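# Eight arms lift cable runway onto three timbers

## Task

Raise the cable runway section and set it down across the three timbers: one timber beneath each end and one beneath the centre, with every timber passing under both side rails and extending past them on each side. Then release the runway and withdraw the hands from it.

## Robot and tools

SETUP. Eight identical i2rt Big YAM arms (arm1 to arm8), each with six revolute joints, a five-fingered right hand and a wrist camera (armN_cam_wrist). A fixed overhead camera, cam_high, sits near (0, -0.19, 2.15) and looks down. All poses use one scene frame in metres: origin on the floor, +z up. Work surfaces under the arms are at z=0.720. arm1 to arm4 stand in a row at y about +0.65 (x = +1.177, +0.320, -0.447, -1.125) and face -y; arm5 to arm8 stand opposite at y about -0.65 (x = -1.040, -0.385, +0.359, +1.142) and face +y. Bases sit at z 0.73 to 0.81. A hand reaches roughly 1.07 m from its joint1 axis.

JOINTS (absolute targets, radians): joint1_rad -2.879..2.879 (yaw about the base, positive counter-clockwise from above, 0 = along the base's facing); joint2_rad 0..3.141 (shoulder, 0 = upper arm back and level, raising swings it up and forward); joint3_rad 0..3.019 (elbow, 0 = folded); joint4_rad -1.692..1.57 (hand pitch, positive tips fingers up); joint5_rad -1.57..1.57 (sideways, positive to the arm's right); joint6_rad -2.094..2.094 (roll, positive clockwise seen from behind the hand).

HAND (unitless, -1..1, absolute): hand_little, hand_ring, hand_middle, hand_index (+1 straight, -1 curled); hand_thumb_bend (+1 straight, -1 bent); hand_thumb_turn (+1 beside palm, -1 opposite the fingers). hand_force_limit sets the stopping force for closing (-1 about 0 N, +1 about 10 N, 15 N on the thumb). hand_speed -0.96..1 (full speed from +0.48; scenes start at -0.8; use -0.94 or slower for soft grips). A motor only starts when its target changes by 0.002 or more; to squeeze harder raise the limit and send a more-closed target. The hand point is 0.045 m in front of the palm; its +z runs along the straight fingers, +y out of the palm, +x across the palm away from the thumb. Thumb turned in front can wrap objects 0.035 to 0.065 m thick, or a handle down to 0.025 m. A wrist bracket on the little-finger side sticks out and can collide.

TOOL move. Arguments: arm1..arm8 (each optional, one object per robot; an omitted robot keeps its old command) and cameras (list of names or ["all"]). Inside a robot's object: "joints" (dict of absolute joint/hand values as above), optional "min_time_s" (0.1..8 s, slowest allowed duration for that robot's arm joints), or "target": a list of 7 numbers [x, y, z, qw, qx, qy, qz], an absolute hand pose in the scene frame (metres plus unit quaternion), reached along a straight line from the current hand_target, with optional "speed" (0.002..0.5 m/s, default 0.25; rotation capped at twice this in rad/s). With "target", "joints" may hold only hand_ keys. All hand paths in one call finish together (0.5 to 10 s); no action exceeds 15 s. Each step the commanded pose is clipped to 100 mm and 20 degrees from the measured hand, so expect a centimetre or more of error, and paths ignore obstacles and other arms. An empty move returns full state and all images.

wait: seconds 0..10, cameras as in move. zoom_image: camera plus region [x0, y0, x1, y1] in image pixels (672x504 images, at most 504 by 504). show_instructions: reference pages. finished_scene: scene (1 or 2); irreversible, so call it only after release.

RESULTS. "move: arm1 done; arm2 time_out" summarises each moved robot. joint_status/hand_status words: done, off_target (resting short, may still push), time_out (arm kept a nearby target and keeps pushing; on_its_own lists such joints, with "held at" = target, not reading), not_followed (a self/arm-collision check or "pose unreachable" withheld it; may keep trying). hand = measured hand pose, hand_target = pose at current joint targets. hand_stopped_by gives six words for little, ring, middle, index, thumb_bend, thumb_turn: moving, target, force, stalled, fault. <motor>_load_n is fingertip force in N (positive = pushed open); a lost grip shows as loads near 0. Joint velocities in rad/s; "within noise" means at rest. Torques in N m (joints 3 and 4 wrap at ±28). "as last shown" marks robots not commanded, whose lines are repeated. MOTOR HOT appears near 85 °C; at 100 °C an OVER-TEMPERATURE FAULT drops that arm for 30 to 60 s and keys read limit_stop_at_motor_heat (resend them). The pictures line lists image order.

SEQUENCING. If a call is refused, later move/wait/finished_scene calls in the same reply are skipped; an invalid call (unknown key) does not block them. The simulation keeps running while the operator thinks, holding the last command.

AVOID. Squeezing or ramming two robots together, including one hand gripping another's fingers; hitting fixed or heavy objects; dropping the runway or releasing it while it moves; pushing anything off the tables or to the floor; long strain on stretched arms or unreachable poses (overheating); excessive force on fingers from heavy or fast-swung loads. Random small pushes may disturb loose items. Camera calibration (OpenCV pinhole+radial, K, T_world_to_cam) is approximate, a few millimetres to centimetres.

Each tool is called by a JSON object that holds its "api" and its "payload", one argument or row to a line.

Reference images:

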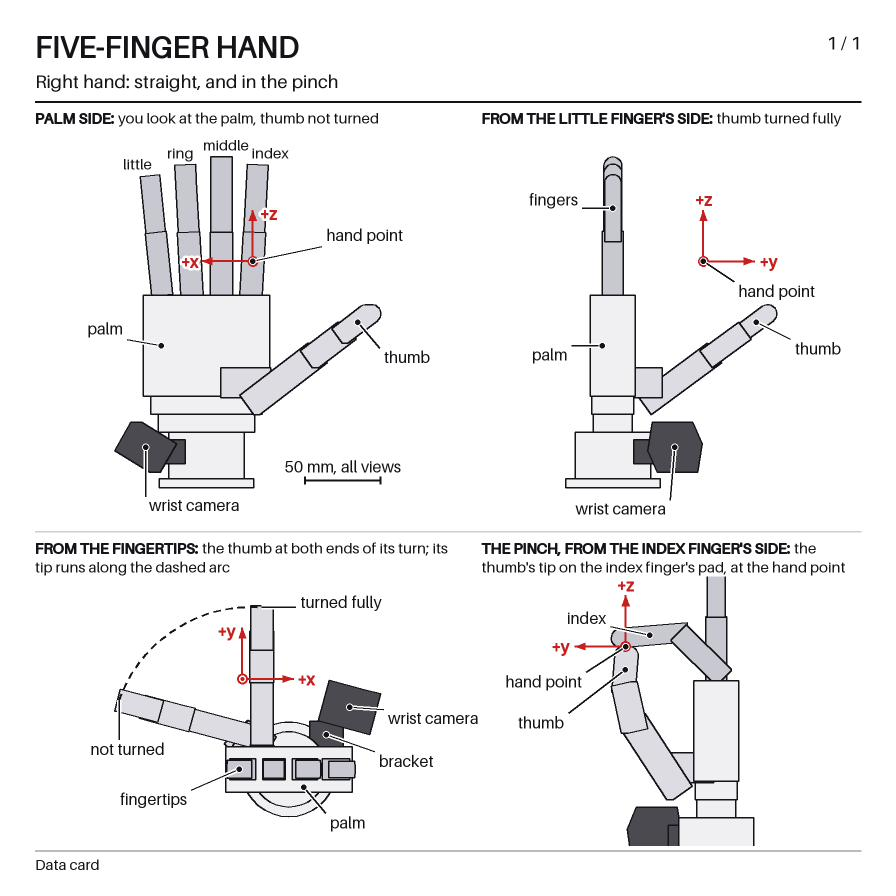

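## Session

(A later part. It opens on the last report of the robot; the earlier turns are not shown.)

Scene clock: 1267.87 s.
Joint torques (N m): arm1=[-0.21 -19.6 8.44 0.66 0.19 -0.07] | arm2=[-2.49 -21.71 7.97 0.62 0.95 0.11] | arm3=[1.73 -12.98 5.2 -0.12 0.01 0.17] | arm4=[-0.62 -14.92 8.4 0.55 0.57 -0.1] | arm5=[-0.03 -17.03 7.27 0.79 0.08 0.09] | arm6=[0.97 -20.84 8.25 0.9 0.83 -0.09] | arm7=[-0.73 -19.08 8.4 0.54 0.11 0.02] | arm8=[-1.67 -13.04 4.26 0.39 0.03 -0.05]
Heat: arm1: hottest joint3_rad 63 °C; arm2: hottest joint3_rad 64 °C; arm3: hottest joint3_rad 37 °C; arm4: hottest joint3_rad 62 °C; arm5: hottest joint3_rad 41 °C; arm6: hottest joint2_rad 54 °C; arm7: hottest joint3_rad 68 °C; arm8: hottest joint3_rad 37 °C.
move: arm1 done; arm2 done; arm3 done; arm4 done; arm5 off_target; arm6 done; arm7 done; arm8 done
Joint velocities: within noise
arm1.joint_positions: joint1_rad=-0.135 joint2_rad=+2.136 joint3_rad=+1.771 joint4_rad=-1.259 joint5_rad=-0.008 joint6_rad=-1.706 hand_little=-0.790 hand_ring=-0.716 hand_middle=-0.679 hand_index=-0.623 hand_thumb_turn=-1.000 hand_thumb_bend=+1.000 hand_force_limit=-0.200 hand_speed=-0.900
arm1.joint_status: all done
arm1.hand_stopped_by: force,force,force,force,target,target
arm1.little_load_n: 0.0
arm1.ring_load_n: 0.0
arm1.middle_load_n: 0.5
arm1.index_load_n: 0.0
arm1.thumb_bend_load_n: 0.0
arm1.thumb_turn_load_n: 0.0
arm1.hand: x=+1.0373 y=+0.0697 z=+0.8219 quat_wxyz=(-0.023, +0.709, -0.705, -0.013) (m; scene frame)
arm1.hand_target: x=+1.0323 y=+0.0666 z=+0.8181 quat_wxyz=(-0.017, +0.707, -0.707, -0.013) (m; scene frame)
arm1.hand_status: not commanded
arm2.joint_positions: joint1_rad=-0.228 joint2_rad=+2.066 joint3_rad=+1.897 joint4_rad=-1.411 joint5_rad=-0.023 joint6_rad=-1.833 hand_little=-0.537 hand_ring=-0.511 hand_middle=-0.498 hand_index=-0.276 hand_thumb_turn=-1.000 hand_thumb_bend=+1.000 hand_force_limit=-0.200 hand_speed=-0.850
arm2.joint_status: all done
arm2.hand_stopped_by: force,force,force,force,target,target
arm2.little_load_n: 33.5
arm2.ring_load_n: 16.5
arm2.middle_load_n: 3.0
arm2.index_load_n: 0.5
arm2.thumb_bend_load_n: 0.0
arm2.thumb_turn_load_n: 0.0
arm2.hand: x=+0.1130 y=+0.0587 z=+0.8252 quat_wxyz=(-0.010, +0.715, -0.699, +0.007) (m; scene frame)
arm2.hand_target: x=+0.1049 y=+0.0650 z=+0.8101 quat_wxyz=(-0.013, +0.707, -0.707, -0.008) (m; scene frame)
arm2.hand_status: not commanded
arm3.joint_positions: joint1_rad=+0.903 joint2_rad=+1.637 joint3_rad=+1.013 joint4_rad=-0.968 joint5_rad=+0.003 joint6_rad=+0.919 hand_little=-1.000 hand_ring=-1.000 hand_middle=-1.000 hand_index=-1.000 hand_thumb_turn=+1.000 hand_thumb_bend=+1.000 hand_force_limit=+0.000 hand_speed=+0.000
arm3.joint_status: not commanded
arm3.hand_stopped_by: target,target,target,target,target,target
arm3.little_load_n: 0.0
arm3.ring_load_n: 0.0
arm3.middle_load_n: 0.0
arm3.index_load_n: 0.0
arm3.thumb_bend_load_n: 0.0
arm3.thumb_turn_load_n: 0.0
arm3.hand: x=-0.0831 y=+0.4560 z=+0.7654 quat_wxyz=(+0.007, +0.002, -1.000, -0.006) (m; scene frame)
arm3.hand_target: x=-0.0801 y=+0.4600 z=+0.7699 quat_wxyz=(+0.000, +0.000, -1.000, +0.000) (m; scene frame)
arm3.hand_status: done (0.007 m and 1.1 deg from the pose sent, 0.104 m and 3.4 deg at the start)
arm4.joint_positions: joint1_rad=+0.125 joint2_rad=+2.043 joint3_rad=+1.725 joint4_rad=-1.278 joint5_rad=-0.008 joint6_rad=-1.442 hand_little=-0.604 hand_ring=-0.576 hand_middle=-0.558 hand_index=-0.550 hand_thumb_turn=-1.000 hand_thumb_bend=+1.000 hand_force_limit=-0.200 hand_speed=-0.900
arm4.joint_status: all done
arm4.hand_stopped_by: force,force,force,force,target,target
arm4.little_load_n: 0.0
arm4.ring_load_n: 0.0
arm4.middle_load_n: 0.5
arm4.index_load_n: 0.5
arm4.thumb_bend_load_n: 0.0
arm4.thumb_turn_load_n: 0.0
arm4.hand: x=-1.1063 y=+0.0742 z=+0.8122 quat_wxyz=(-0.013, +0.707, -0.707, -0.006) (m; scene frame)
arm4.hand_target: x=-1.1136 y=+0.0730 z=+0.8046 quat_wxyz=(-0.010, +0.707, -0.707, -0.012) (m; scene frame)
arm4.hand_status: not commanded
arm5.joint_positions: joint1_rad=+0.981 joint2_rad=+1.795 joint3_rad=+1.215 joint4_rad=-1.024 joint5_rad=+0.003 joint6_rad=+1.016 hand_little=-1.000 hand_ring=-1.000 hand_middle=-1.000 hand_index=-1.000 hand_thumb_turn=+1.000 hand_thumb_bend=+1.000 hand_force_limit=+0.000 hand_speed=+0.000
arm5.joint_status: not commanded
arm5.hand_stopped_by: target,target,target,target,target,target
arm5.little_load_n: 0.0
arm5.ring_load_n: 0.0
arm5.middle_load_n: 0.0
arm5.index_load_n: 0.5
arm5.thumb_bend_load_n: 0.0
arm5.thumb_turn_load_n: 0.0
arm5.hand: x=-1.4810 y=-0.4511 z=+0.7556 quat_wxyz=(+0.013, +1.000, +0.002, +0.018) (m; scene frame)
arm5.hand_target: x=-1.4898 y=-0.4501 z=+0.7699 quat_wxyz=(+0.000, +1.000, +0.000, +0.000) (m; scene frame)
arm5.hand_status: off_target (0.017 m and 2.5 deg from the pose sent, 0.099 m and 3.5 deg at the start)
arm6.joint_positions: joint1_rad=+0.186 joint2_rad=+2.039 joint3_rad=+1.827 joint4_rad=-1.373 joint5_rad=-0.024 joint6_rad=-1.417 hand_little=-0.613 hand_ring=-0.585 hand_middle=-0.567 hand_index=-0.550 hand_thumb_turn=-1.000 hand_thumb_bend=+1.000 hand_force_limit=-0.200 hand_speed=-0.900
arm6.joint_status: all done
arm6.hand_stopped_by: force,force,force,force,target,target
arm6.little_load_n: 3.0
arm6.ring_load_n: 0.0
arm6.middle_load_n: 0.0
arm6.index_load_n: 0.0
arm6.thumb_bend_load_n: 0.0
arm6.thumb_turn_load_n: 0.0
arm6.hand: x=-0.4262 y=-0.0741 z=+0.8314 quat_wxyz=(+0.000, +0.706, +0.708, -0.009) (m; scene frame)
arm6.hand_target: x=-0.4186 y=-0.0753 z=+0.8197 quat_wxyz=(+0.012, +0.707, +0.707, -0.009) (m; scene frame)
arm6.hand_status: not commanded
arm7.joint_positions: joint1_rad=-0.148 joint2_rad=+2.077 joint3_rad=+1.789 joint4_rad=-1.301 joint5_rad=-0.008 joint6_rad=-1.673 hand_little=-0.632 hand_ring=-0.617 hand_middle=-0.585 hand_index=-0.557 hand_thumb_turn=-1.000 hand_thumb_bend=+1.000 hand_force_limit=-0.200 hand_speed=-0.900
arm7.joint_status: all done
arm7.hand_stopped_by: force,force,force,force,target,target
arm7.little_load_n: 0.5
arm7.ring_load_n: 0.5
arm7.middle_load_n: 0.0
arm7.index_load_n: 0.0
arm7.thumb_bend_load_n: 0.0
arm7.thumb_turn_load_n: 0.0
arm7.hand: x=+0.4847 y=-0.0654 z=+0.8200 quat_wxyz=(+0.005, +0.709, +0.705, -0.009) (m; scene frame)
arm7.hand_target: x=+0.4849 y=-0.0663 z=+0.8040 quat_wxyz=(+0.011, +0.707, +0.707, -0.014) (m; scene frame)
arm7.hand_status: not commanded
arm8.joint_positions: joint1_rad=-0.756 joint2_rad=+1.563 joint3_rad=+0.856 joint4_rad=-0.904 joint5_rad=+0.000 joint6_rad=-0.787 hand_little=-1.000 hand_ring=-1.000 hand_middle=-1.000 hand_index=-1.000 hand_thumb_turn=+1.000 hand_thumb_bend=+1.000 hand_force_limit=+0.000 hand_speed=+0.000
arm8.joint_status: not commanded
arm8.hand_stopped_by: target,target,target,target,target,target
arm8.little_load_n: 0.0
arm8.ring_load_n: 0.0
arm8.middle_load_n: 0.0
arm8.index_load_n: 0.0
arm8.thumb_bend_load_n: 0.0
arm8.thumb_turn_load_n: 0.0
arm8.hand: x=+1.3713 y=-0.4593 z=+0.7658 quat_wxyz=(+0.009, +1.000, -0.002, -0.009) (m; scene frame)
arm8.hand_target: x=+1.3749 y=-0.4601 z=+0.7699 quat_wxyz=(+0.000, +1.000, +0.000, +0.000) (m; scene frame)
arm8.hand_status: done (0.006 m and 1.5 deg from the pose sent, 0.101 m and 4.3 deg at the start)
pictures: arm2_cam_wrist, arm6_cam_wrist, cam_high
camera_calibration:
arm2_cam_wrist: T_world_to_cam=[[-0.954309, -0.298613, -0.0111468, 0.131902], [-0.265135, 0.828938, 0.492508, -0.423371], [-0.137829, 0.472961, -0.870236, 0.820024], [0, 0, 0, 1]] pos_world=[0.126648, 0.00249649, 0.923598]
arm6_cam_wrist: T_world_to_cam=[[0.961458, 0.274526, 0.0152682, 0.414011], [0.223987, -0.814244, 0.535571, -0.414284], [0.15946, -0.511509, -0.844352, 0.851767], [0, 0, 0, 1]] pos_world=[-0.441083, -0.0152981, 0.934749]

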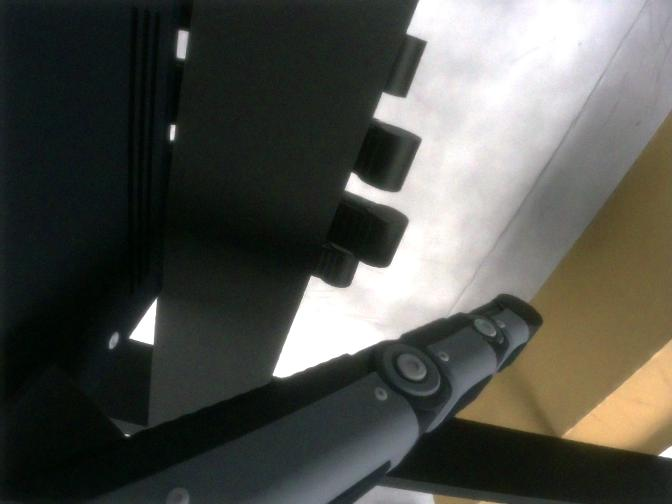

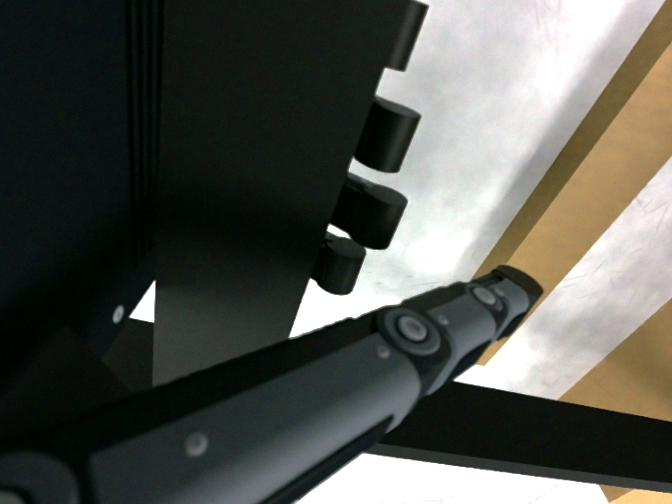

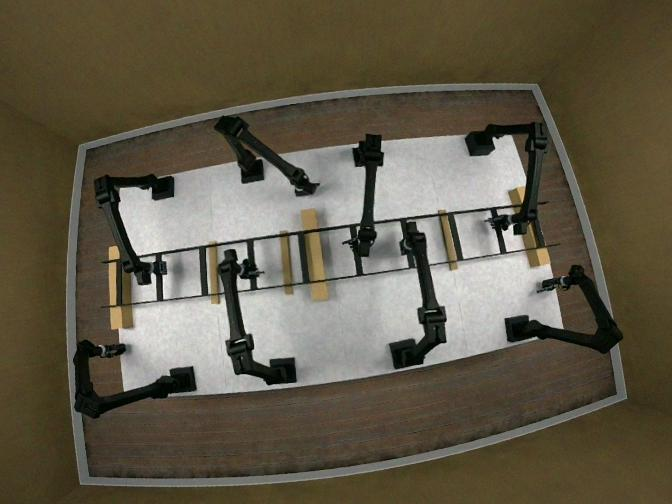

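{"api": "move", "payload": {
  "arm1": {"joints": {"hand_speed": -0.3, "hand_index": 0, "hand_middle": 0, "hand_ring": 0, "hand_little": 0}},
  "arm2": {"joints": {"hand_speed": -0.3, "hand_index": 0, "hand_middle": 0, "hand_ring": 0, "hand_little": 0}},
  "arm4": {"joints": {"hand_speed": -0.3, "hand_index": 0, "hand_middle": 0, "hand_ring": 0, "hand_little": 0}},
  "arm6": {"joints": {"hand_speed": -0.3, "hand_index": 0, "hand_middle": 0, "hand_ring": 0, "hand_little": 0}},
  "arm7": {"joints": {"hand_speed": -0.3, "hand_index": 0, "hand_middle": 0, "hand_ring": 0, "hand_little": 0}},
  "cameras": ["arm6_cam_wrist", "arm2_cam_wrist"]
}}

{"api": "move", "payload": {
  "arm1": {"target": [1.115, 0.065, 0.818, 0, 0.7071, -0.7071, 0], "speed": 0.1},
  "arm2": {"target": [0.195, 0.058, 0.818, 0, 0.7071, -0.7071, 0], "speed": 0.1},
  "arm4": {"target": [-1.025, 0.072, 0.810, 0, 0.7071, -0.7071, 0], "speed": 0.1},
  "arm6": {"target": [-0.505, -0.072, 0.822, 0, 0.7071, 0.7071, 0], "speed": 0.1},
  "arm7": {"target": [0.405, -0.065, 0.812, 0, 0.7071, 0.7071, 0], "speed": 0.1},
  "cameras": ["arm1_cam_wrist", "arm2_cam_wrist", "arm4_cam_wrist", "arm6_cam_wrist", "arm7_cam_wrist"]
}}

Scene clock: 1286.83 s.
Joint torques (N m): arm1=[-0.21 -19.6 8.43 0.66 0.18 -0.08] | arm2=[-2.49 -21.71 8.25 0.61 0.38 0.02] | arm3=[2.02 -12.86 5.2 -0.09 0 0.16] | arm4=[-0.5 -14.97 8.4 0.58 0.57 -0.1] | arm5=[-0.03 -16.97 7.27 0.8 0.08 0.09] | arm6=[0.67 -21.07 8.27 0.9 0.74 -0.09] | arm7=[-0.97 -18.78 8.43 0.47 0.1 0.04] | arm8=[-1.96 -13.16 4.21 0.32 0.05 -0.03]
Heat: arm1: hottest joint3_rad 57 °C; arm2: hottest joint3_rad 56 °C; arm3: hottest joint3_rad 35 °C; arm4: hottest joint3_rad 54 °C; arm5: hottest joint3_rad 40 °C; arm6: hottest joint2_rad 53 °C; arm7: hottest joint3_rad 63 °C; arm8: hottest joint3_rad 37 °C.
move: arm1 done; arm2 done; arm4 done; arm6 done; arm7 done
Joint velocities: within noise
arm1.joint_positions: joint1_rad=-0.135 joint2_rad=+2.136 joint3_rad=+1.771 joint4_rad=-1.259 joint5_rad=-0.008 joint6_rad=-1.706 hand_little=+0.000 hand_ring=+0.000 hand_middle=+0.000 hand_index=+0.000 hand_thumb_turn=-1.000 hand_thumb_bend=+1.000 hand_force_limit=-0.200 hand_speed=-0.300
arm1.joint_status: all done
arm1.hand_stopped_by: target,target,target,target,target,target
arm1.little_load_n: 0.0
arm1.ring_load_n: 0.0
arm1.middle_load_n: 0.0
arm1.index_load_n: 0.0
arm1.thumb_bend_load_n: 0.0
arm1.thumb_turn_load_n: 0.0
arm1.hand: x=+1.0373 y=+0.0697 z=+0.8219 quat_wxyz=(-0.023, +0.709, -0.705, -0.013) (m; scene frame)
arm1.hand_target: x=+1.0323 y=+0.0666 z=+0.8181 quat_wxyz=(-0.017, +0.707, -0.707, -0.013) (m; scene frame)
arm1.hand_status: not commanded
arm2.joint_positions: joint1_rad=-0.228 joint2_rad=+2.066 joint3_rad=+1.894 joint4_rad=-1.410 joint5_rad=-0.008 joint6_rad=-1.825 hand_little=+0.000 hand_ring=+0.000 hand_middle=+0.000 hand_index=+0.000 hand_thumb_turn=-1.000 hand_thumb_bend=+1.000 hand_force_limit=-0.200 hand_speed=-0.300
arm2.joint_status: all done
arm2.hand_stopped_by: target,target,target,target,target,target
arm2.little_load_n: 0.0
arm2.ring_load_n: 0.0
arm2.middle_load_n: 0.0
arm2.index_load_n: 0.0
arm2.thumb_bend_load_n: 0.0
arm2.thumb_turn_load_n: 0.0
arm2.hand: x=+0.1108 y=+0.0606 z=+0.8249 quat_wxyz=(-0.007, +0.713, -0.701, +0.000) (m; scene frame)
arm2.hand_target: x=+0.1050 y=+0.0649 z=+0.8101 quat_wxyz=(-0.013, +0.707, -0.707, -0.008) (m; scene frame)
arm2.hand_status: not commanded
arm3, arm5, arm8: as last shown
arm4.joint_positions: joint1_rad=+0.125 joint2_rad=+2.043 joint3_rad=+1.725 joint4_rad=-1.278 joint5_rad=-0.008 joint6_rad=-1.442 hand_little=+0.000 hand_ring=+0.000 hand_middle=+0.000 hand_index=+0.000 hand_thumb_turn=-1.000 hand_thumb_bend=+1.000 hand_force_limit=-0.200 hand_speed=-0.300
arm4.joint_status: all done
arm4.hand_stopped_by: target,target,target,target,target,target
arm4.little_load_n: 0.0
arm4.ring_load_n: 0.0
arm4.middle_load_n: 0.0
arm4.index_load_n: 0.0
arm4.thumb_bend_load_n: -0.5
arm4.thumb_turn_load_n: 0.0
arm4.hand: x=-1.1063 y=+0.0742 z=+0.8122 quat_wxyz=(-0.013, +0.707, -0.707, -0.006) (m; scene frame)
arm4.hand_target: x=-1.1136 y=+0.0730 z=+0.8046 quat_wxyz=(-0.010, +0.707, -0.707, -0.012) (m; scene frame)
arm4.hand_status: not commanded
arm5.little_load_n: 0.5
arm5.ring_load_n: 0.5
arm5.index_load_n: 0.0
arm6.joint_positions: joint1_rad=+0.186 joint2_rad=+2.039 joint3_rad=+1.827 joint4_rad=-1.373 joint5_rad=-0.022 joint6_rad=-1.417 hand_little=+0.000 hand_ring=+0.000 hand_middle=+0.000 hand_index=+0.000 hand_thumb_turn=-1.000 hand_thumb_bend=+1.000 hand_force_limit=-0.200 hand_speed=-0.300
arm6.joint_status: all done
arm6.hand_stopped_by: target,target,target,target,target,target
arm6.little_load_n: 0.0
arm6.ring_load_n: 0.0
arm6.middle_load_n: 0.0
arm6.index_load_n: 0.0
arm6.thumb_bend_load_n: 0.0
arm6.thumb_turn_load_n: 0.0
arm6.hand: x=-0.4262 y=-0.0740 z=+0.8315 quat_wxyz=(+0.000, +0.706, +0.708, -0.008) (m; scene frame)
arm6.hand_target: x=-0.4186 y=-0.0753 z=+0.8197 quat_wxyz=(+0.012, +0.707, +0.707, -0.009) (m; scene frame)
arm6.hand_status: not commanded
arm7.joint_positions: joint1_rad=-0.148 joint2_rad=+2.077 joint3_rad=+1.789 joint4_rad=-1.298 joint5_rad=-0.007 joint6_rad=-1.673 hand_little=+0.000 hand_ring=+0.000 hand_middle=+0.000 hand_index=+0.000 hand_thumb_turn=-1.000 hand_thumb_bend=+1.000 hand_force_limit=-0.200 hand_speed=-0.300
arm7.joint_status: all done
arm7.hand_stopped_by: target,target,target,target,target,target
arm7.little_load_n: 0.0
arm7.ring_load_n: 0.0
arm7.middle_load_n: 0.0
arm7.index_load_n: 0.0
arm7.thumb_bend_load_n: 0.0
arm7.thumb_turn_load_n: 0.0
arm7.hand: x=+0.4849 y=-0.0645 z=+0.8200 quat_wxyz=(+0.004, +0.709, +0.705, -0.007) (m; scene frame)
arm7.hand_target: x=+0.4849 y=-0.0664 z=+0.8040 quat_wxyz=(+0.011, +0.707, +0.707, -0.014) (m; scene frame)
arm7.hand_status: not commanded
pictures: arm2_cam_wrist, arm6_cam_wrist
camera_calibration:
arm2_cam_wrist: T_world_to_cam=[[-0.956496, -0.291745, 0.000464711, 0.120667], [-0.252263, 0.82785, 0.501028, -0.433718], [-0.146557, 0.479114, -0.865431, 0.815171], [0, 0, 0, 1]] pos_world=[0.125475, 0.00369725, 0.922723]
arm6_cam_wrist: T_world_to_cam=[[0.961207, 0.27527, 0.0175298, 0.412092], [0.223411, -0.814243, 0.535813, -0.41475], [0.161767, -0.511111, -0.844155, 0.852742], [0, 0, 0, 1]] pos_world=[-0.441392, -0.0152987, 0.934851]

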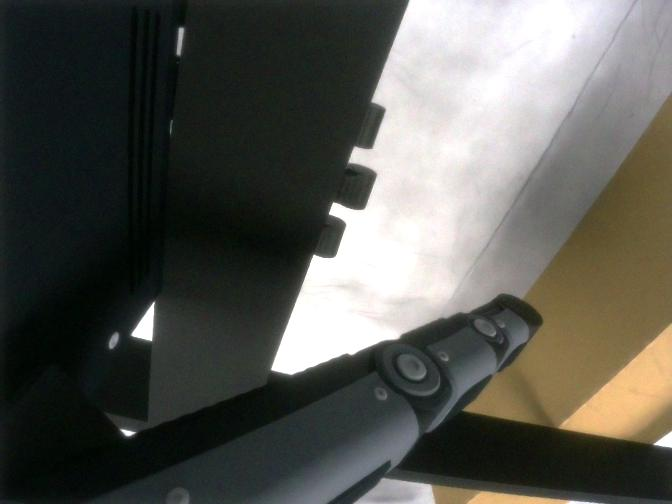

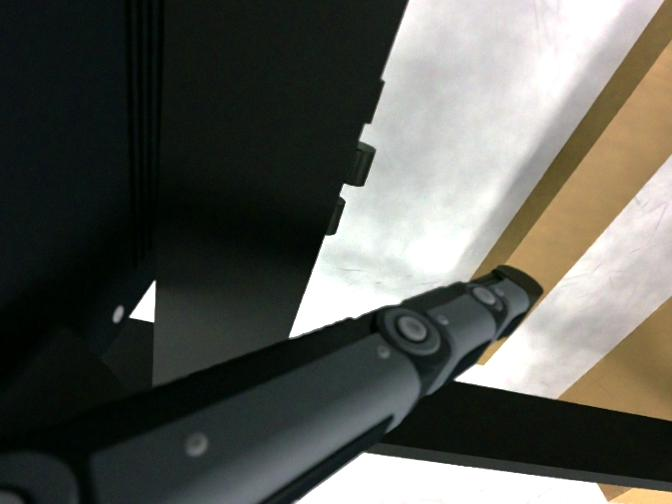

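Scene clock: 1289.23 s.
Joint torques (N m): arm1=[3.66 -19.08 7.15 0.88 -1.16 0.1] | arm2=[-1.44 -23.12 8.58 0.58 -0.05 0.06] | arm3=[1.96 -12.75 5.19 -0.02 -0.01 0.19] | arm4=[3.6 -14.39 11.7 0.51 -0.76 0.27] | arm5=[-0.09 -16.97 7.25 0.79 0.08 0.09] | arm6=[2.61 -19.25 12.93 0.72 -0.1 0.07] | arm7=[0.09 -20.19 7.83 0.55 -0.15 0.14] | arm8=[-1.79 -12.86 4.25 0.32 0.05 -0.04]
Heat: arm1: hottest joint2_rad 56 °C; arm2: hottest joint3_rad 56 °C; arm3: hottest joint3_rad 35 °C; arm4: hottest joint3_rad 54 °C; arm5: hottest joint3_rad 40 °C; arm6: hottest joint2_rad 53 °C; arm7: hottest joint3_rad 63 °C; arm8: hottest joint3_rad 37 °C.
move: arm1 off_target; arm2 done; arm4 off_target; arm6 off_target; arm7 off_target
Joint velocities: within noise
arm1.joint_positions: joint1_rad=-0.059 joint2_rad=+2.091 joint3_rad=+1.715 joint4_rad=-1.191 joint5_rad=+0.030 joint6_rad=-1.593 hand_little=+0.000 hand_ring=+0.000 hand_middle=+0.000 hand_index=+0.000 hand_thumb_turn=-1.000 hand_thumb_bend=+1.000 hand_force_limit=-0.200 hand_speed=-0.300
arm1.joint_status: not commanded
arm1.hand_stopped_by: target,target,target,target,target,target
arm1.little_load_n: 0.0
arm1.ring_load_n: 0.0
arm1.middle_load_n: 0.0
arm1.index_load_n: 0.0
arm1.thumb_bend_load_n: 1.5
arm1.thumb_turn_load_n: 1.5
arm1.hand: x=+1.0782 y=+0.0676 z=+0.8299 quat_wxyz=(+0.012, +0.696, -0.718, -0.010) (m; scene frame)
arm1.hand_target: x=+1.1141 y=+0.0663 z=+0.8184 quat_wxyz=(+0.000, +0.707, -0.707, -0.001) (m; scene frame)
arm1.hand_status: off_target (0.039 m and 2.5 deg from the pose sent, 0.078 m and 3.1 deg at the start)
arm2.joint_positions: joint1_rad=-0.101 joint2_rad=+2.035 joint3_rad=+1.824 joint4_rad=-1.367 joint5_rad=+0.003 joint6_rad=-1.686 hand_little=+0.000 hand_ring=+0.000 hand_middle=+0.000 hand_index=+0.000 hand_thumb_turn=-1.000 hand_thumb_bend=+1.000 hand_force_limit=-0.200 hand_speed=-0.300
arm2.joint_status: not commanded
arm2.hand_stopped_by: target,target,target,target,target,target
arm2.little_load_n: 0.0
arm2.ring_load_n: 0.0
arm2.middle_load_n: 0.5
arm2.index_load_n: 0.0
arm2.thumb_bend_load_n: 0.0
arm2.thumb_turn_load_n: -0.5
arm2.hand: x=+0.1898 y=+0.0583 z=+0.8190 quat_wxyz=(-0.001, +0.709, -0.705, -0.003) (m; scene frame)
arm2.hand_target: x=+0.1949 y=+0.0579 z=+0.8180 quat_wxyz=(+0.000, +0.707, -0.707, +0.000) (m; scene frame)
arm2.hand_status: done (0.005 m and 0.5 deg from the pose sent, 0.085 m and 1.3 deg at the start)
arm3, arm5, arm8: as last shown
arm4.joint_positions: joint1_rad=+0.203 joint2_rad=+2.049 joint3_rad=+1.726 joint4_rad=-1.273 joint5_rad=+0.029 joint6_rad=-1.335 hand_little=+0.000 hand_ring=+0.000 hand_middle=+0.000 hand_index=+0.000 hand_thumb_turn=-1.000 hand_thumb_bend=+1.000 hand_force_limit=-0.200 hand_speed=-0.300
arm4.joint_status: not commanded
arm4.hand_stopped_by: target,target,target,target,target,target
arm4.little_load_n: 0.0
arm4.ring_load_n: 0.0
arm4.middle_load_n: 0.0
arm4.index_load_n: 0.5
arm4.thumb_bend_load_n: 1.0
arm4.thumb_turn_load_n: -1.0
arm4.hand: x=-1.0650 y=+0.0810 z=+0.8117 quat_wxyz=(+0.004, +0.697, -0.717, -0.016) (m; scene frame)
arm4.hand_target: x=-1.0257 y=+0.0739 z=+0.8104 quat_wxyz=(+0.000, +0.707, -0.707, +0.000) (m; scene frame)
arm4.hand_status: off_target (0.041 m and 2.5 deg from the pose sent, 0.082 m and 1.6 deg at the start)
arm5.little_load_n: 0.0
arm5.ring_load_n: 0.0
arm6.joint_positions: joint1_rad=+0.298 joint2_rad=+2.051 joint3_rad=+1.843 joint4_rad=-1.373 joint5_rad=-0.002 joint6_rad=-1.303 hand_little=+0.000 hand_ring=+0.000 hand_middle=+0.000 hand_index=+0.000 hand_thumb_turn=-1.000 hand_thumb_bend=+1.000 hand_force_limit=-0.200 hand_speed=-0.300
arm6.joint_status: not commanded
arm6.hand_stopped_by: target,target,target,target,target,target
arm6.little_load_n: 0.0
arm6.ring_load_n: 0.0
arm6.middle_load_n: 0.0
arm6.index_load_n: 0.0
arm6.thumb_bend_load_n: 0.5
arm6.thumb_turn_load_n: 0.5
arm6.hand: x=-0.4922 y=-0.0834 z=+0.8304 quat_wxyz=(+0.005, +0.707, +0.707, +0.001) (m; scene frame)
arm6.hand_target: x=-0.5049 y=-0.0727 z=+0.8220 quat_wxyz=(+0.000, +0.707, +0.707, +0.000) (m; scene frame)
arm6.hand_status: off_target (0.019 m and 0.6 deg from the pose sent, 0.079 m and 0.9 deg at the start)
arm7.joint_positions: joint1_rad=-0.033 joint2_rad=+2.054 joint3_rad=+1.756 joint4_rad=-1.259 joint5_rad=+0.000 joint6_rad=-1.558 hand_little=+0.000 hand_ring=+0.000 hand_middle=+0.000 hand_index=+0.000 hand_thumb_turn=-1.000 hand_thumb_bend=+1.000 hand_force_limit=-0.200 hand_speed=-0.300
arm7.joint_status: not commanded
arm7.hand_stopped_by: target,target,target,target,target,target
arm7.little_load_n: 0.0
arm7.ring_load_n: 0.5
arm7.middle_load_n: 0.0
arm7.index_load_n: 0.5
arm7.thumb_bend_load_n: 0.0
arm7.thumb_turn_load_n: 0.0
arm7.hand: x=+0.4142 y=-0.0613 z=+0.8214 quat_wxyz=(-0.003, +0.709, +0.706, +0.006) (m; scene frame)
arm7.hand_target: x=+0.4051 y=-0.0650 z=+0.8121 quat_wxyz=(+0.000, +0.707, +0.707, +0.000) (m; scene frame)
arm7.hand_status: off_target (0.014 m and 0.7 deg from the pose sent, 0.080 m and 1.0 deg at the start)
arm8.thumb_bend_load_n: -0.5
pictures: arm1_cam_wrist, arm2_cam_wrist, arm4_cam_wrist, arm6_cam_wrist, arm7_cam_wrist
pose unreachable (arm2 arm): on one or more control steps of this call this arm could not follow its commanded pose, so it was not sent that pose on those steps. It may still have moved: this result reports where it is.
cause: moving toward the commanded pose would bring a part of the arm too close to another arm (the arm7 arm, along the way the arms are being sent, or toward where that arm still pushes).
pose unreachable (arm7 arm): on one or more control steps of this call this arm could not follow its commanded pose, so it was not sent that pose on those steps. It may still have moved: this result reports where it is.
cause: moving toward the commanded pose would bring a part of the arm too close to another arm (the arm2 arm, where that arm would come to rest).
camera_calibration:
arm1_cam_wrist: T_world_to_cam=[[-0.972655, -0.227466, 0.0469159, 1.0223], [-0.18259, 0.873745, 0.45081, -0.223995], [-0.143536, 0.429917, -0.891386, 0.978549], [0, 0, 0, 1]] pos_world=[1.0939, 0.00755737, 0.925282]
arm2_cam_wrist: T_world_to_cam=[[-0.959751, -0.280501, 0.014054, 0.184419], [-0.235979, 0.832529, 0.501209, -0.412475], [-0.15229, 0.477719, -0.865212, 0.823722], [0, 0, 0, 1]] pos_world=[0.205105, 0.00161968, 0.916839]
arm4_cam_wrist: T_world_to_cam=[[-0.977264, -0.211883, 0.0078576, -1.02692], [-0.171965, 0.813742, 0.555204, -0.702675], [-0.124032, 0.54123, -0.831677, 0.613441], [0, 0, 0, 1]] pos_world=[-1.04832, 0.0221983, 0.908382]
arm6_cam_wrist: T_world_to_cam=[[0.96123, 0.273117, 0.0380065, 0.460959], [0.211369, -0.818292, 0.534529, -0.412291], [0.177089, -0.505772, -0.844295, 0.865705], [0, 0, 0, 1]] pos_world=[-0.50925, -0.0254212, 0.933773]
arm7_cam_wrist: T_world_to_cam=[[0.962061, 0.271689, 0.0249954, -0.406093], [0.226684, -0.846943, 0.480938, -0.539524], [0.151835, -0.457025, -0.876398, 0.744692], [0, 0, 0, 1]] pos_world=[0.399918, -0.00627232, 0.922275]

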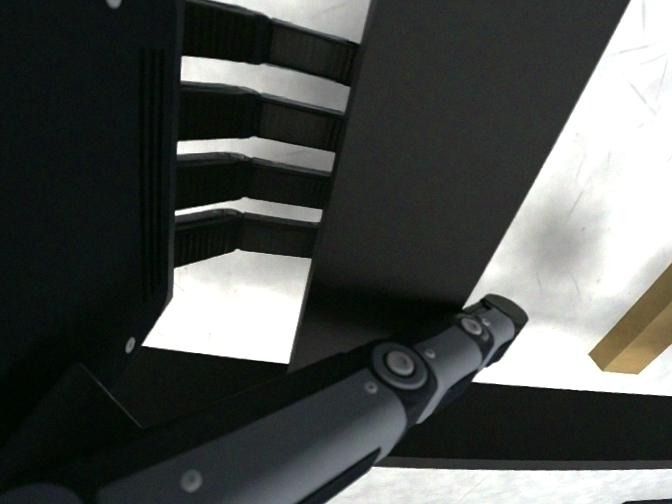

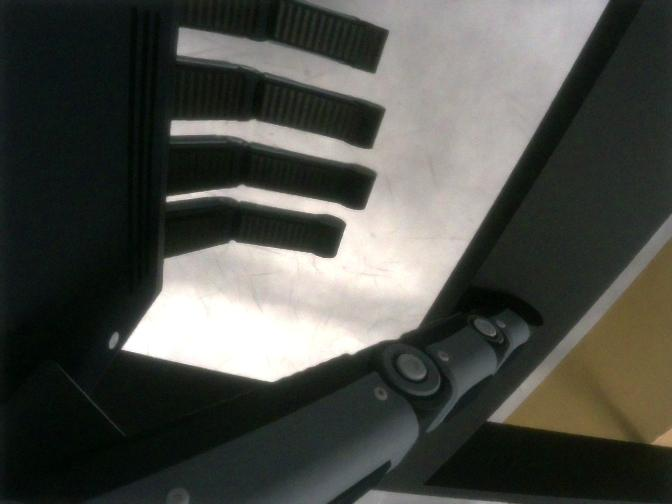

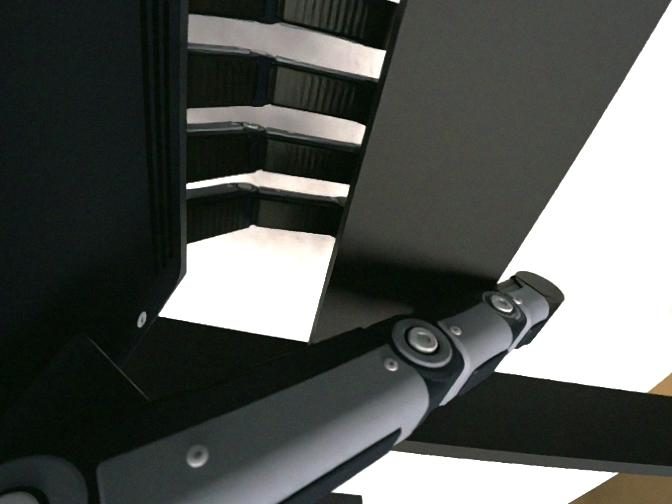

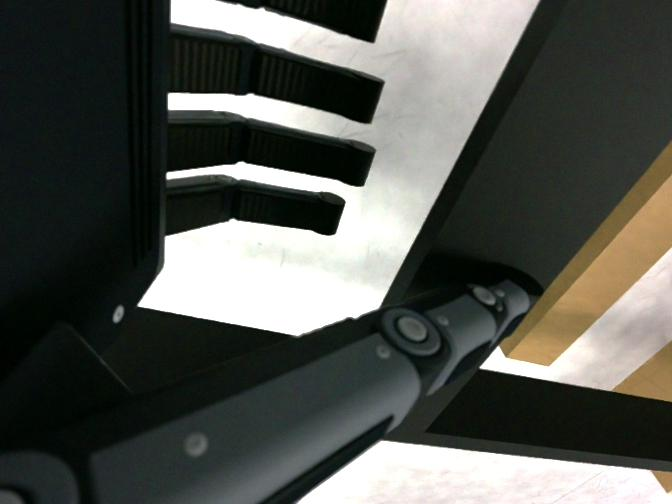

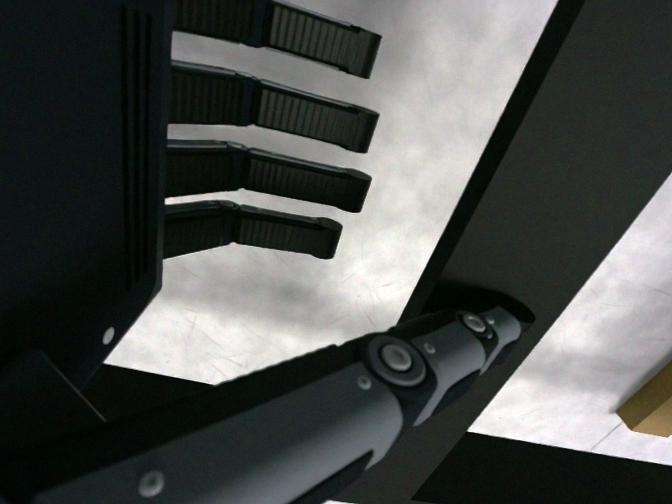

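{"api": "move", "payload": {
  "arm1": {"target": [1.070, 0.067, 0.852, 0, 0.7071, -0.7071, 0], "speed": 0.1},
  "arm4": {"target": [-1.072, 0.078, 0.838, 0, 0.7071, -0.7071, 0], "speed": 0.1}
}}

{"api": "move", "payload": {
  "arm1": {"target": [1.125, 0.067, 0.85, 0, 0.7071, -0.7071, 0], "speed": 0.1},
  "arm4": {"target": [-1.02, 0.078, 0.838, 0, 0.7071, -0.7071, 0], "speed": 0.1},
  "arm2": {"target": [0.195, 0.07, 0.95, 0, 0.7071, -0.7071, 0], "speed": 0.1},
  "arm6": {"target": [-0.505, -0.085, 0.95, 0, 0.7071, 0.7071, 0], "speed": 0.1},
  "arm7": {"target": [0.40, -0.075, 0.95, 0, 0.7071, 0.7071, 0], "speed": 0.1},
  "cameras": ["arm1_cam_wrist", "arm4_cam_wrist", "cam_high"]
}}

Scene clock: 1324.70 s.
Joint torques (N m): arm1=[-0.32 -21.19 10.63 -0.43 -0.13 -0.19] | arm2=[-1.44 -23.18 8.58 0.53 -0.05 0.06] | arm3=[1.96 -12.81 5.2 -0.13 0.01 0.17] | arm4=[-1.14 -18.2 9.72 -0.17 -0.04 -0.08] | arm5=[-0.03 -17.08 7.27 0.81 0.08 0.09] | arm6=[2.67 -19.19 12.97 0.79 -0.11 0.08] | arm7=[0.03 -20.07 7.83 0.47 -0.15 0.14] | arm8=[-1.9 -12.81 4.31 0.35 0.04 -0.03]
Heat: arm1: hottest joint2_rad 50 °C; arm2: hottest joint3_rad 50 °C; arm3: hottest joint3_rad 34 °C; arm4: hottest joint3_rad 51 °C; arm5: hottest joint3_rad 39 °C; arm6: hottest joint2_rad 49 °C; arm7: hottest joint3_rad 57 °C; arm8: hottest joint3_rad 36 °C.
move: arm1 off_target; arm4 off_target
Joint velocities: within noise
arm1.joint_positions: joint1_rad=-0.073 joint2_rad=+2.085 joint3_rad=+1.715 joint4_rad=-1.234 joint5_rad=+0.002 joint6_rad=-1.633 hand_little=+0.000 hand_ring=+0.000 hand_middle=+0.000 hand_index=+0.000 hand_thumb_turn=-1.000 hand_thumb_bend=+1.000 hand_force_limit=-0.200 hand_speed=-0.300
arm1.joint_status: not commanded
arm1.hand_stopped_by: target,target,target,target,target,target
arm1.little_load_n: 0.0
arm1.ring_load_n: 0.0
arm1.middle_load_n: 0.0
arm1.index_load_n: 0.0
arm1.thumb_bend_load_n: -0.5
arm1.thumb_turn_load_n: 0.0
arm1.hand: x=+1.0750 y=+0.0770 z=+0.8327 quat_wxyz=(-0.012, +0.705, -0.709, -0.012) (m; scene frame)
arm1.hand_target: x=+1.0701 y=+0.0675 z=+0.8519 quat_wxyz=(+0.000, +0.707, -0.707, +0.000) (m; scene frame)
arm1.hand_status: off_target (0.022 m and 1.9 deg from the pose sent, 0.024 m and 2.5 deg at the start)
arm2, arm3, arm5, arm6, arm7, arm8: as last shown
arm2.middle_load_n: 0.0
arm2.index_load_n: 0.5
arm2.hand: x=+0.1898 y=+0.0584 z=+0.8190 quat_wxyz=(-0.001, +0.709, -0.706, -0.003) (m; scene frame)
arm2.hand_target: x=+0.1949 y=+0.0580 z=+0.8180 quat_wxyz=(+0.000, +0.707, -0.707, +0.000) (m; scene frame)
arm4.joint_positions: joint1_rad=+0.201 joint2_rad=+2.041 joint3_rad=+1.726 joint4_rad=-1.293 joint5_rad=+0.010 joint6_rad=-1.372 hand_little=+0.000 hand_ring=+0.000 hand_middle=+0.000 hand_index=+0.000 hand_thumb_turn=-1.000 hand_thumb_bend=+1.000 hand_force_limit=-0.200 hand_speed=-0.300
arm4.joint_status: not commanded
arm4.hand_stopped_by: target,target,target,target,target,target
arm4.little_load_n: 0.0
arm4.ring_load_n: 0.0
arm4.middle_load_n: 0.0
arm4.index_load_n: 0.0
arm4.thumb_bend_load_n: 0.0
arm4.thumb_turn_load_n: 0.0
arm4.hand: x=-1.0649 y=+0.0840 z=+0.8162 quat_wxyz=(-0.008, +0.709, -0.705, -0.016) (m; scene frame)
arm4.hand_target: x=-1.0720 y=+0.0784 z=+0.8377 quat_wxyz=(+0.000, +0.707, -0.707, +0.000) (m; scene frame)
arm4.hand_status: off_target (0.024 m and 2.1 deg from the pose sent, 0.027 m and 2.5 deg at the start)
arm6.little_load_n: 0.5
arm7.ring_load_n: 0.0
arm7.index_load_n: 0.0
arm7.thumb_turn_load_n: -0.5
arm7.hand: x=+0.4142 y=-0.0614 z=+0.8214 quat_wxyz=(-0.003, +0.709, +0.706, +0.006) (m; scene frame)
arm7.hand_target: x=+0.4051 y=-0.0651 z=+0.8121 quat_wxyz=(+0.000, +0.707, +0.707, +0.000) (m; scene frame)
arm8.thumb_bend_load_n: 0.0
pictures: none

Scene clock: 1327.00 s.
Joint torques (N m): arm1=[0.97 -20.31 9.94 -0.1 -0.45 0.06] | arm2=[-1.9 -21.95 9.47 0.05 0.09 -0.07] | arm3=[2.32 -12.63 5.29 -0.1 -0.02 0.16] | arm4=[0.67 -15.97 13.05 -0.14 -0.09 0.1] | arm5=[0.03 -17.2 7.25 0.8 0.08 0.08] | arm6=[2.49 -22.77 13.85 0.05 0.11 0.08] | arm7=[-0.91 -18.08 8.69 0.42 0.01 0.06] | arm8=[-1.67 -13.04 4.31 0.34 0.02 -0.05]
Heat: arm1: hottest joint2_rad 50 °C; arm2: hottest joint3_rad 50 °C; arm3: hottest joint3_rad 34 °C; arm4: hottest joint3_rad 51 °C; arm5: hottest joint3_rad 39 °C; arm6: hottest joint2_rad 49 °C; arm7: hottest joint3_rad 57 °C; arm8: hottest joint3_rad 36 °C.
move: arm1 off_target; arm2 not_followed; arm4 off_target; arm6 off_target; arm7 not_followed
Joint velocities: within noise
arm1.joint_positions: joint1_rad=-0.004 joint2_rad=+2.074 joint3_rad=+1.715 joint4_rad=-1.234 joint5_rad=+0.010 joint6_rad=-1.570 hand_little=+0.000 hand_ring=+0.000 hand_middle=+0.000 hand_index=+0.000 hand_thumb_turn=-1.000 hand_thumb_bend=+1.000 hand_force_limit=-0.200 hand_speed=-0.300
arm1.joint_status: not commanded
arm1.hand_stopped_by: target,target,target,target,target,target
arm1.little_load_n: 0.0
arm1.ring_load_n: 0.0
arm1.middle_load_n: 0.0
arm1.index_load_n: 0.0
arm1.thumb_bend_load_n: 0.5
arm1.thumb_turn_load_n: 0.0
arm1.hand: x=+1.1158 y=+0.0740 z=+0.8399 quat_wxyz=(-0.004, +0.708, -0.706, -0.011) (m; scene frame)
arm1.hand_target: x=+1.1249 y=+0.0673 z=+0.8500 quat_wxyz=(+0.000, +0.707, -0.707, +0.000) (m; scene frame)
arm1.hand_status: off_target (0.015 m and 1.4 deg from the pose sent, 0.054 m and 1.9 deg at the start)
arm2.joint_positions: joint1_rad=-0.101 joint2_rad=+1.970 joint3_rad=+2.020 joint4_rad=-1.653 joint5_rad=+0.003 joint6_rad=-1.684 hand_little=+0.000 hand_ring=+0.000 hand_middle=+0.000 hand_index=+0.000 hand_thumb_turn=-1.000 hand_thumb_bend=+1.000 hand_force_limit=-0.200 hand_speed=-0.300
arm2.joint_status: not commanded
arm2.hand_stopped_by: target,target,target,target,target,target
arm2.little_load_n: 0.0
arm2.ring_load_n: 0.0
arm2.middle_load_n: 0.0
arm2.index_load_n: 0.0
arm2.thumb_bend_load_n: 0.0
arm2.thumb_turn_load_n: 0.0
arm2.on_its_own: joint3_rad is held at +2.020, not at its first target +1.816; joint4_rad is held at -1.653, not at its first target -1.356
arm2.hand: x=+0.1920 y=+0.0778 z=+0.9329 quat_wxyz=(-0.012, +0.708, -0.706, -0.011) (m; scene frame)
arm2.hand_target: x=+0.1920 y=+0.0778 z=+0.9329 quat_wxyz=(-0.012, +0.708, -0.706, -0.011) (m; scene frame)
arm2.hand_status: not_followed (0.019 m and 1.9 deg from the pose sent, 0.132 m and 0.5 deg at the start)
arm3, arm5, arm8: as last shown
arm3.thumb_turn_load_n: 0.5
arm4.joint_positions: joint1_rad=+0.258 joint2_rad=+2.041 joint3_rad=+1.735 joint4_rad=-1.312 joint5_rad=+0.010 joint6_rad=-1.309 hand_little=+0.000 hand_ring=+0.000 hand_middle=+0.000 hand_index=+0.000 hand_thumb_turn=-1.000 hand_thumb_bend=+1.000 hand_force_limit=-0.200 hand_speed=-0.300
arm4.joint_status: not commanded
arm4.hand_stopped_by: target,target,target,target,target,target
arm4.little_load_n: 0.0
arm4.ring_load_n: 0.0
arm4.middle_load_n: 0.0
arm4.index_load_n: 0.0
arm4.thumb_bend_load_n: 0.0
arm4.thumb_turn_load_n: -0.5
arm4.hand: x=-1.0315 y=+0.0940 z=+0.8203 quat_wxyz=(-0.009, +0.707, -0.707, -0.021) (m; scene frame)
arm4.hand_target: x=-1.0203 y=+0.0790 z=+0.8381 quat_wxyz=(+0.000, +0.707, -0.707, +0.000) (m; scene frame)
arm4.hand_status: off_target (0.026 m and 2.6 deg from the pose sent, 0.050 m and 2.1 deg at the start)
arm5.thumb_turn_load_n: 0.5
arm6.joint_positions: joint1_rad=+0.305 joint2_rad=+2.031 joint3_rad=+2.074 joint4_rad=-1.657 joint5_rad=-0.008 joint6_rad=-1.299 hand_little=+0.000 hand_ring=+0.000 hand_middle=+0.000 hand_index=+0.000 hand_thumb_turn=-1.000 hand_thumb_bend=+1.000 hand_force_limit=-0.200 hand_speed=-0.300
arm6.joint_status: not commanded
arm6.hand_stopped_by: target,target,target,target,target,target
arm6.little_load_n: 0.0
arm6.ring_load_n: 0.0
arm6.middle_load_n: 0.0
arm6.index_load_n: 0.0
arm6.thumb_bend_load_n: 0.0
arm6.thumb_turn_load_n: 0.0
arm6.hand: x=-0.4960 y=-0.0920 z=+0.9314 quat_wxyz=(+0.018, +0.706, +0.708, -0.009) (m; scene frame)
arm6.hand_target: x=-0.5047 y=-0.0858 z=+0.9498 quat_wxyz=(+0.000, +0.707, +0.707, +0.000) (m; scene frame)
arm6.hand_status: off_target (0.022 m and 2.3 deg from the pose sent, 0.120 m and 0.6 deg at the start)
arm7.joint_positions: joint1_rad=-0.033 joint2_rad=+2.007 joint3_rad=+1.763 joint4_rad=-1.377 joint5_rad=+0.000 joint6_rad=-1.558 hand_little=+0.000 hand_ring=+0.000 hand_middle=+0.000 hand_index=+0.000 hand_thumb_turn=-1.000 hand_thumb_bend=+1.000 hand_force_limit=-0.200 hand_speed=-0.300
arm7.joint_status: not commanded
arm7.hand_stopped_by: target,target,target,target,target,target
arm7.little_load_n: 0.0
arm7.ring_load_n: 0.0
arm7.middle_load_n: 0.0
arm7.index_load_n: 0.0
arm7.thumb_bend_load_n: 0.0
arm7.thumb_turn_load_n: 0.0
arm7.on_its_own: joint4_rad is held at -1.366, not at its first target -1.249
arm7.hand: x=+0.4140 y=-0.0871 z=+0.8546 quat_wxyz=(+0.020, +0.709, +0.705, -0.016) (m; scene frame)
arm7.hand_target: x=+0.4141 y=-0.0867 z=+0.8431 quat_wxyz=(+0.024, +0.708, +0.705, -0.020) (m; scene frame)
arm7.hand_status: not_followed (0.097 m and 2.9 deg from the pose sent, 0.130 m and 0.8 deg at the start; pose on its path clipped on 13 of 69 steps)
pictures: arm1_cam_wrist, arm4_cam_wrist, cam_high
led back after a hold (arm2 arm): the arm was led back toward your command in small steps, so it may still be short of it.
led back after a hold (arm7 arm): the arm was led back toward your command in small steps, so it may still be short of it.
pose unreachable (arm2 arm): on one or more control steps of this call this arm could not follow its commanded pose, so it was not sent that pose on those steps. On the call's last step it was still not sent that pose. It may still have moved: this result reports where it is.
cause: moving toward the commanded pose would bring a part of the arm too close to another arm (the arm7 arm, where that arm would come to rest).
pose unreachable (arm7 arm): on one or more control steps of this call this arm could not follow its commanded pose, so it was not sent that pose on those steps. On the call's last step it was still not sent that pose. It may still have moved: this result reports where it is.
cause: moving toward the commanded pose would bring a part of the arm too close to another arm (the arm2 arm, along the way the arms are being sent, or toward where that arm still pushes).
camera_calibration:
arm1_cam_wrist: T_world_to_cam=[[-0.965205, -0.260645, 0.0210389, 1.07572], [-0.220919, 0.855845, 0.467681, -0.197301], [-0.139905, 0.44676, -0.883647, 0.978372], [0, 0, 0, 1]] pos_world=[1.13158, 0.0121413, 0.934177]
arm4_cam_wrist: T_world_to_cam=[[-0.970807, -0.239665, -0.0096707, -0.967791], [-0.201759, 0.794129, 0.573282, -0.756], [-0.129716, 0.558498, -0.819301, 0.60011], [0, 0, 0, 1]] pos_world=[-1.01422, 0.0332557, 0.915713]

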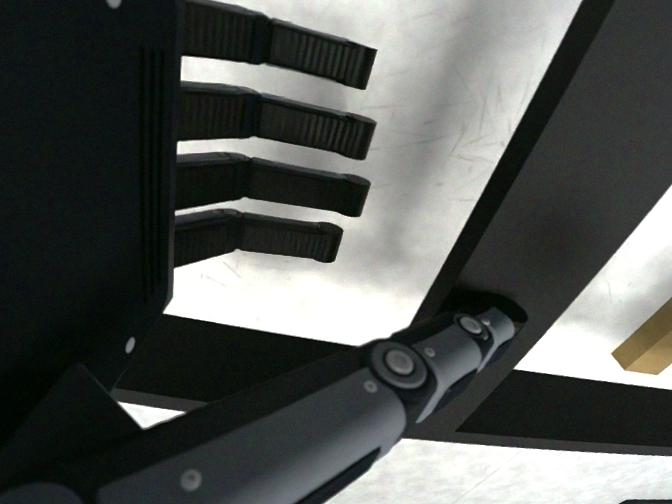

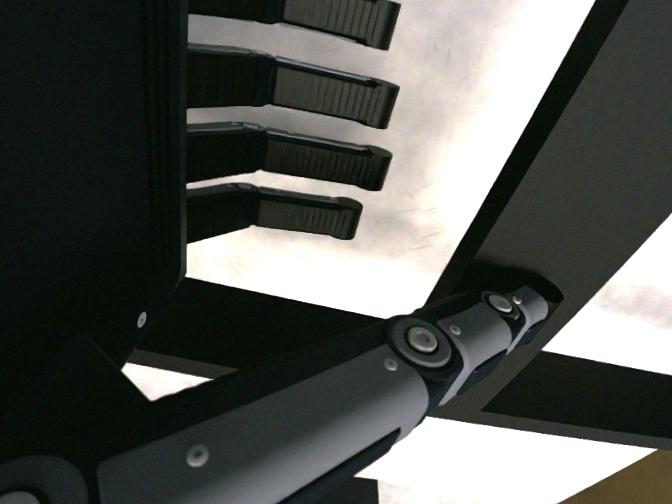

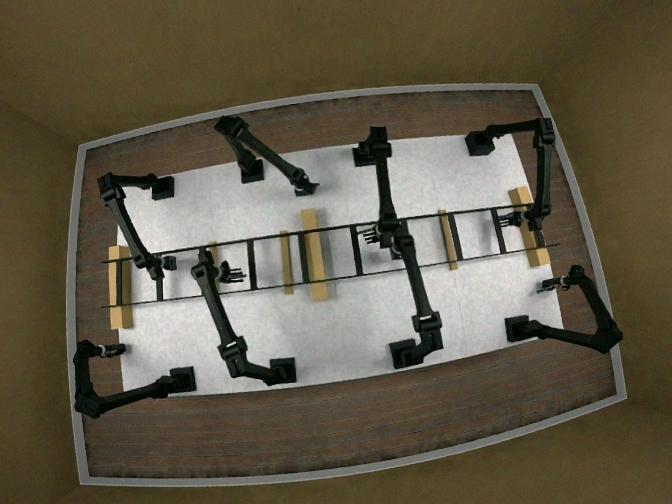

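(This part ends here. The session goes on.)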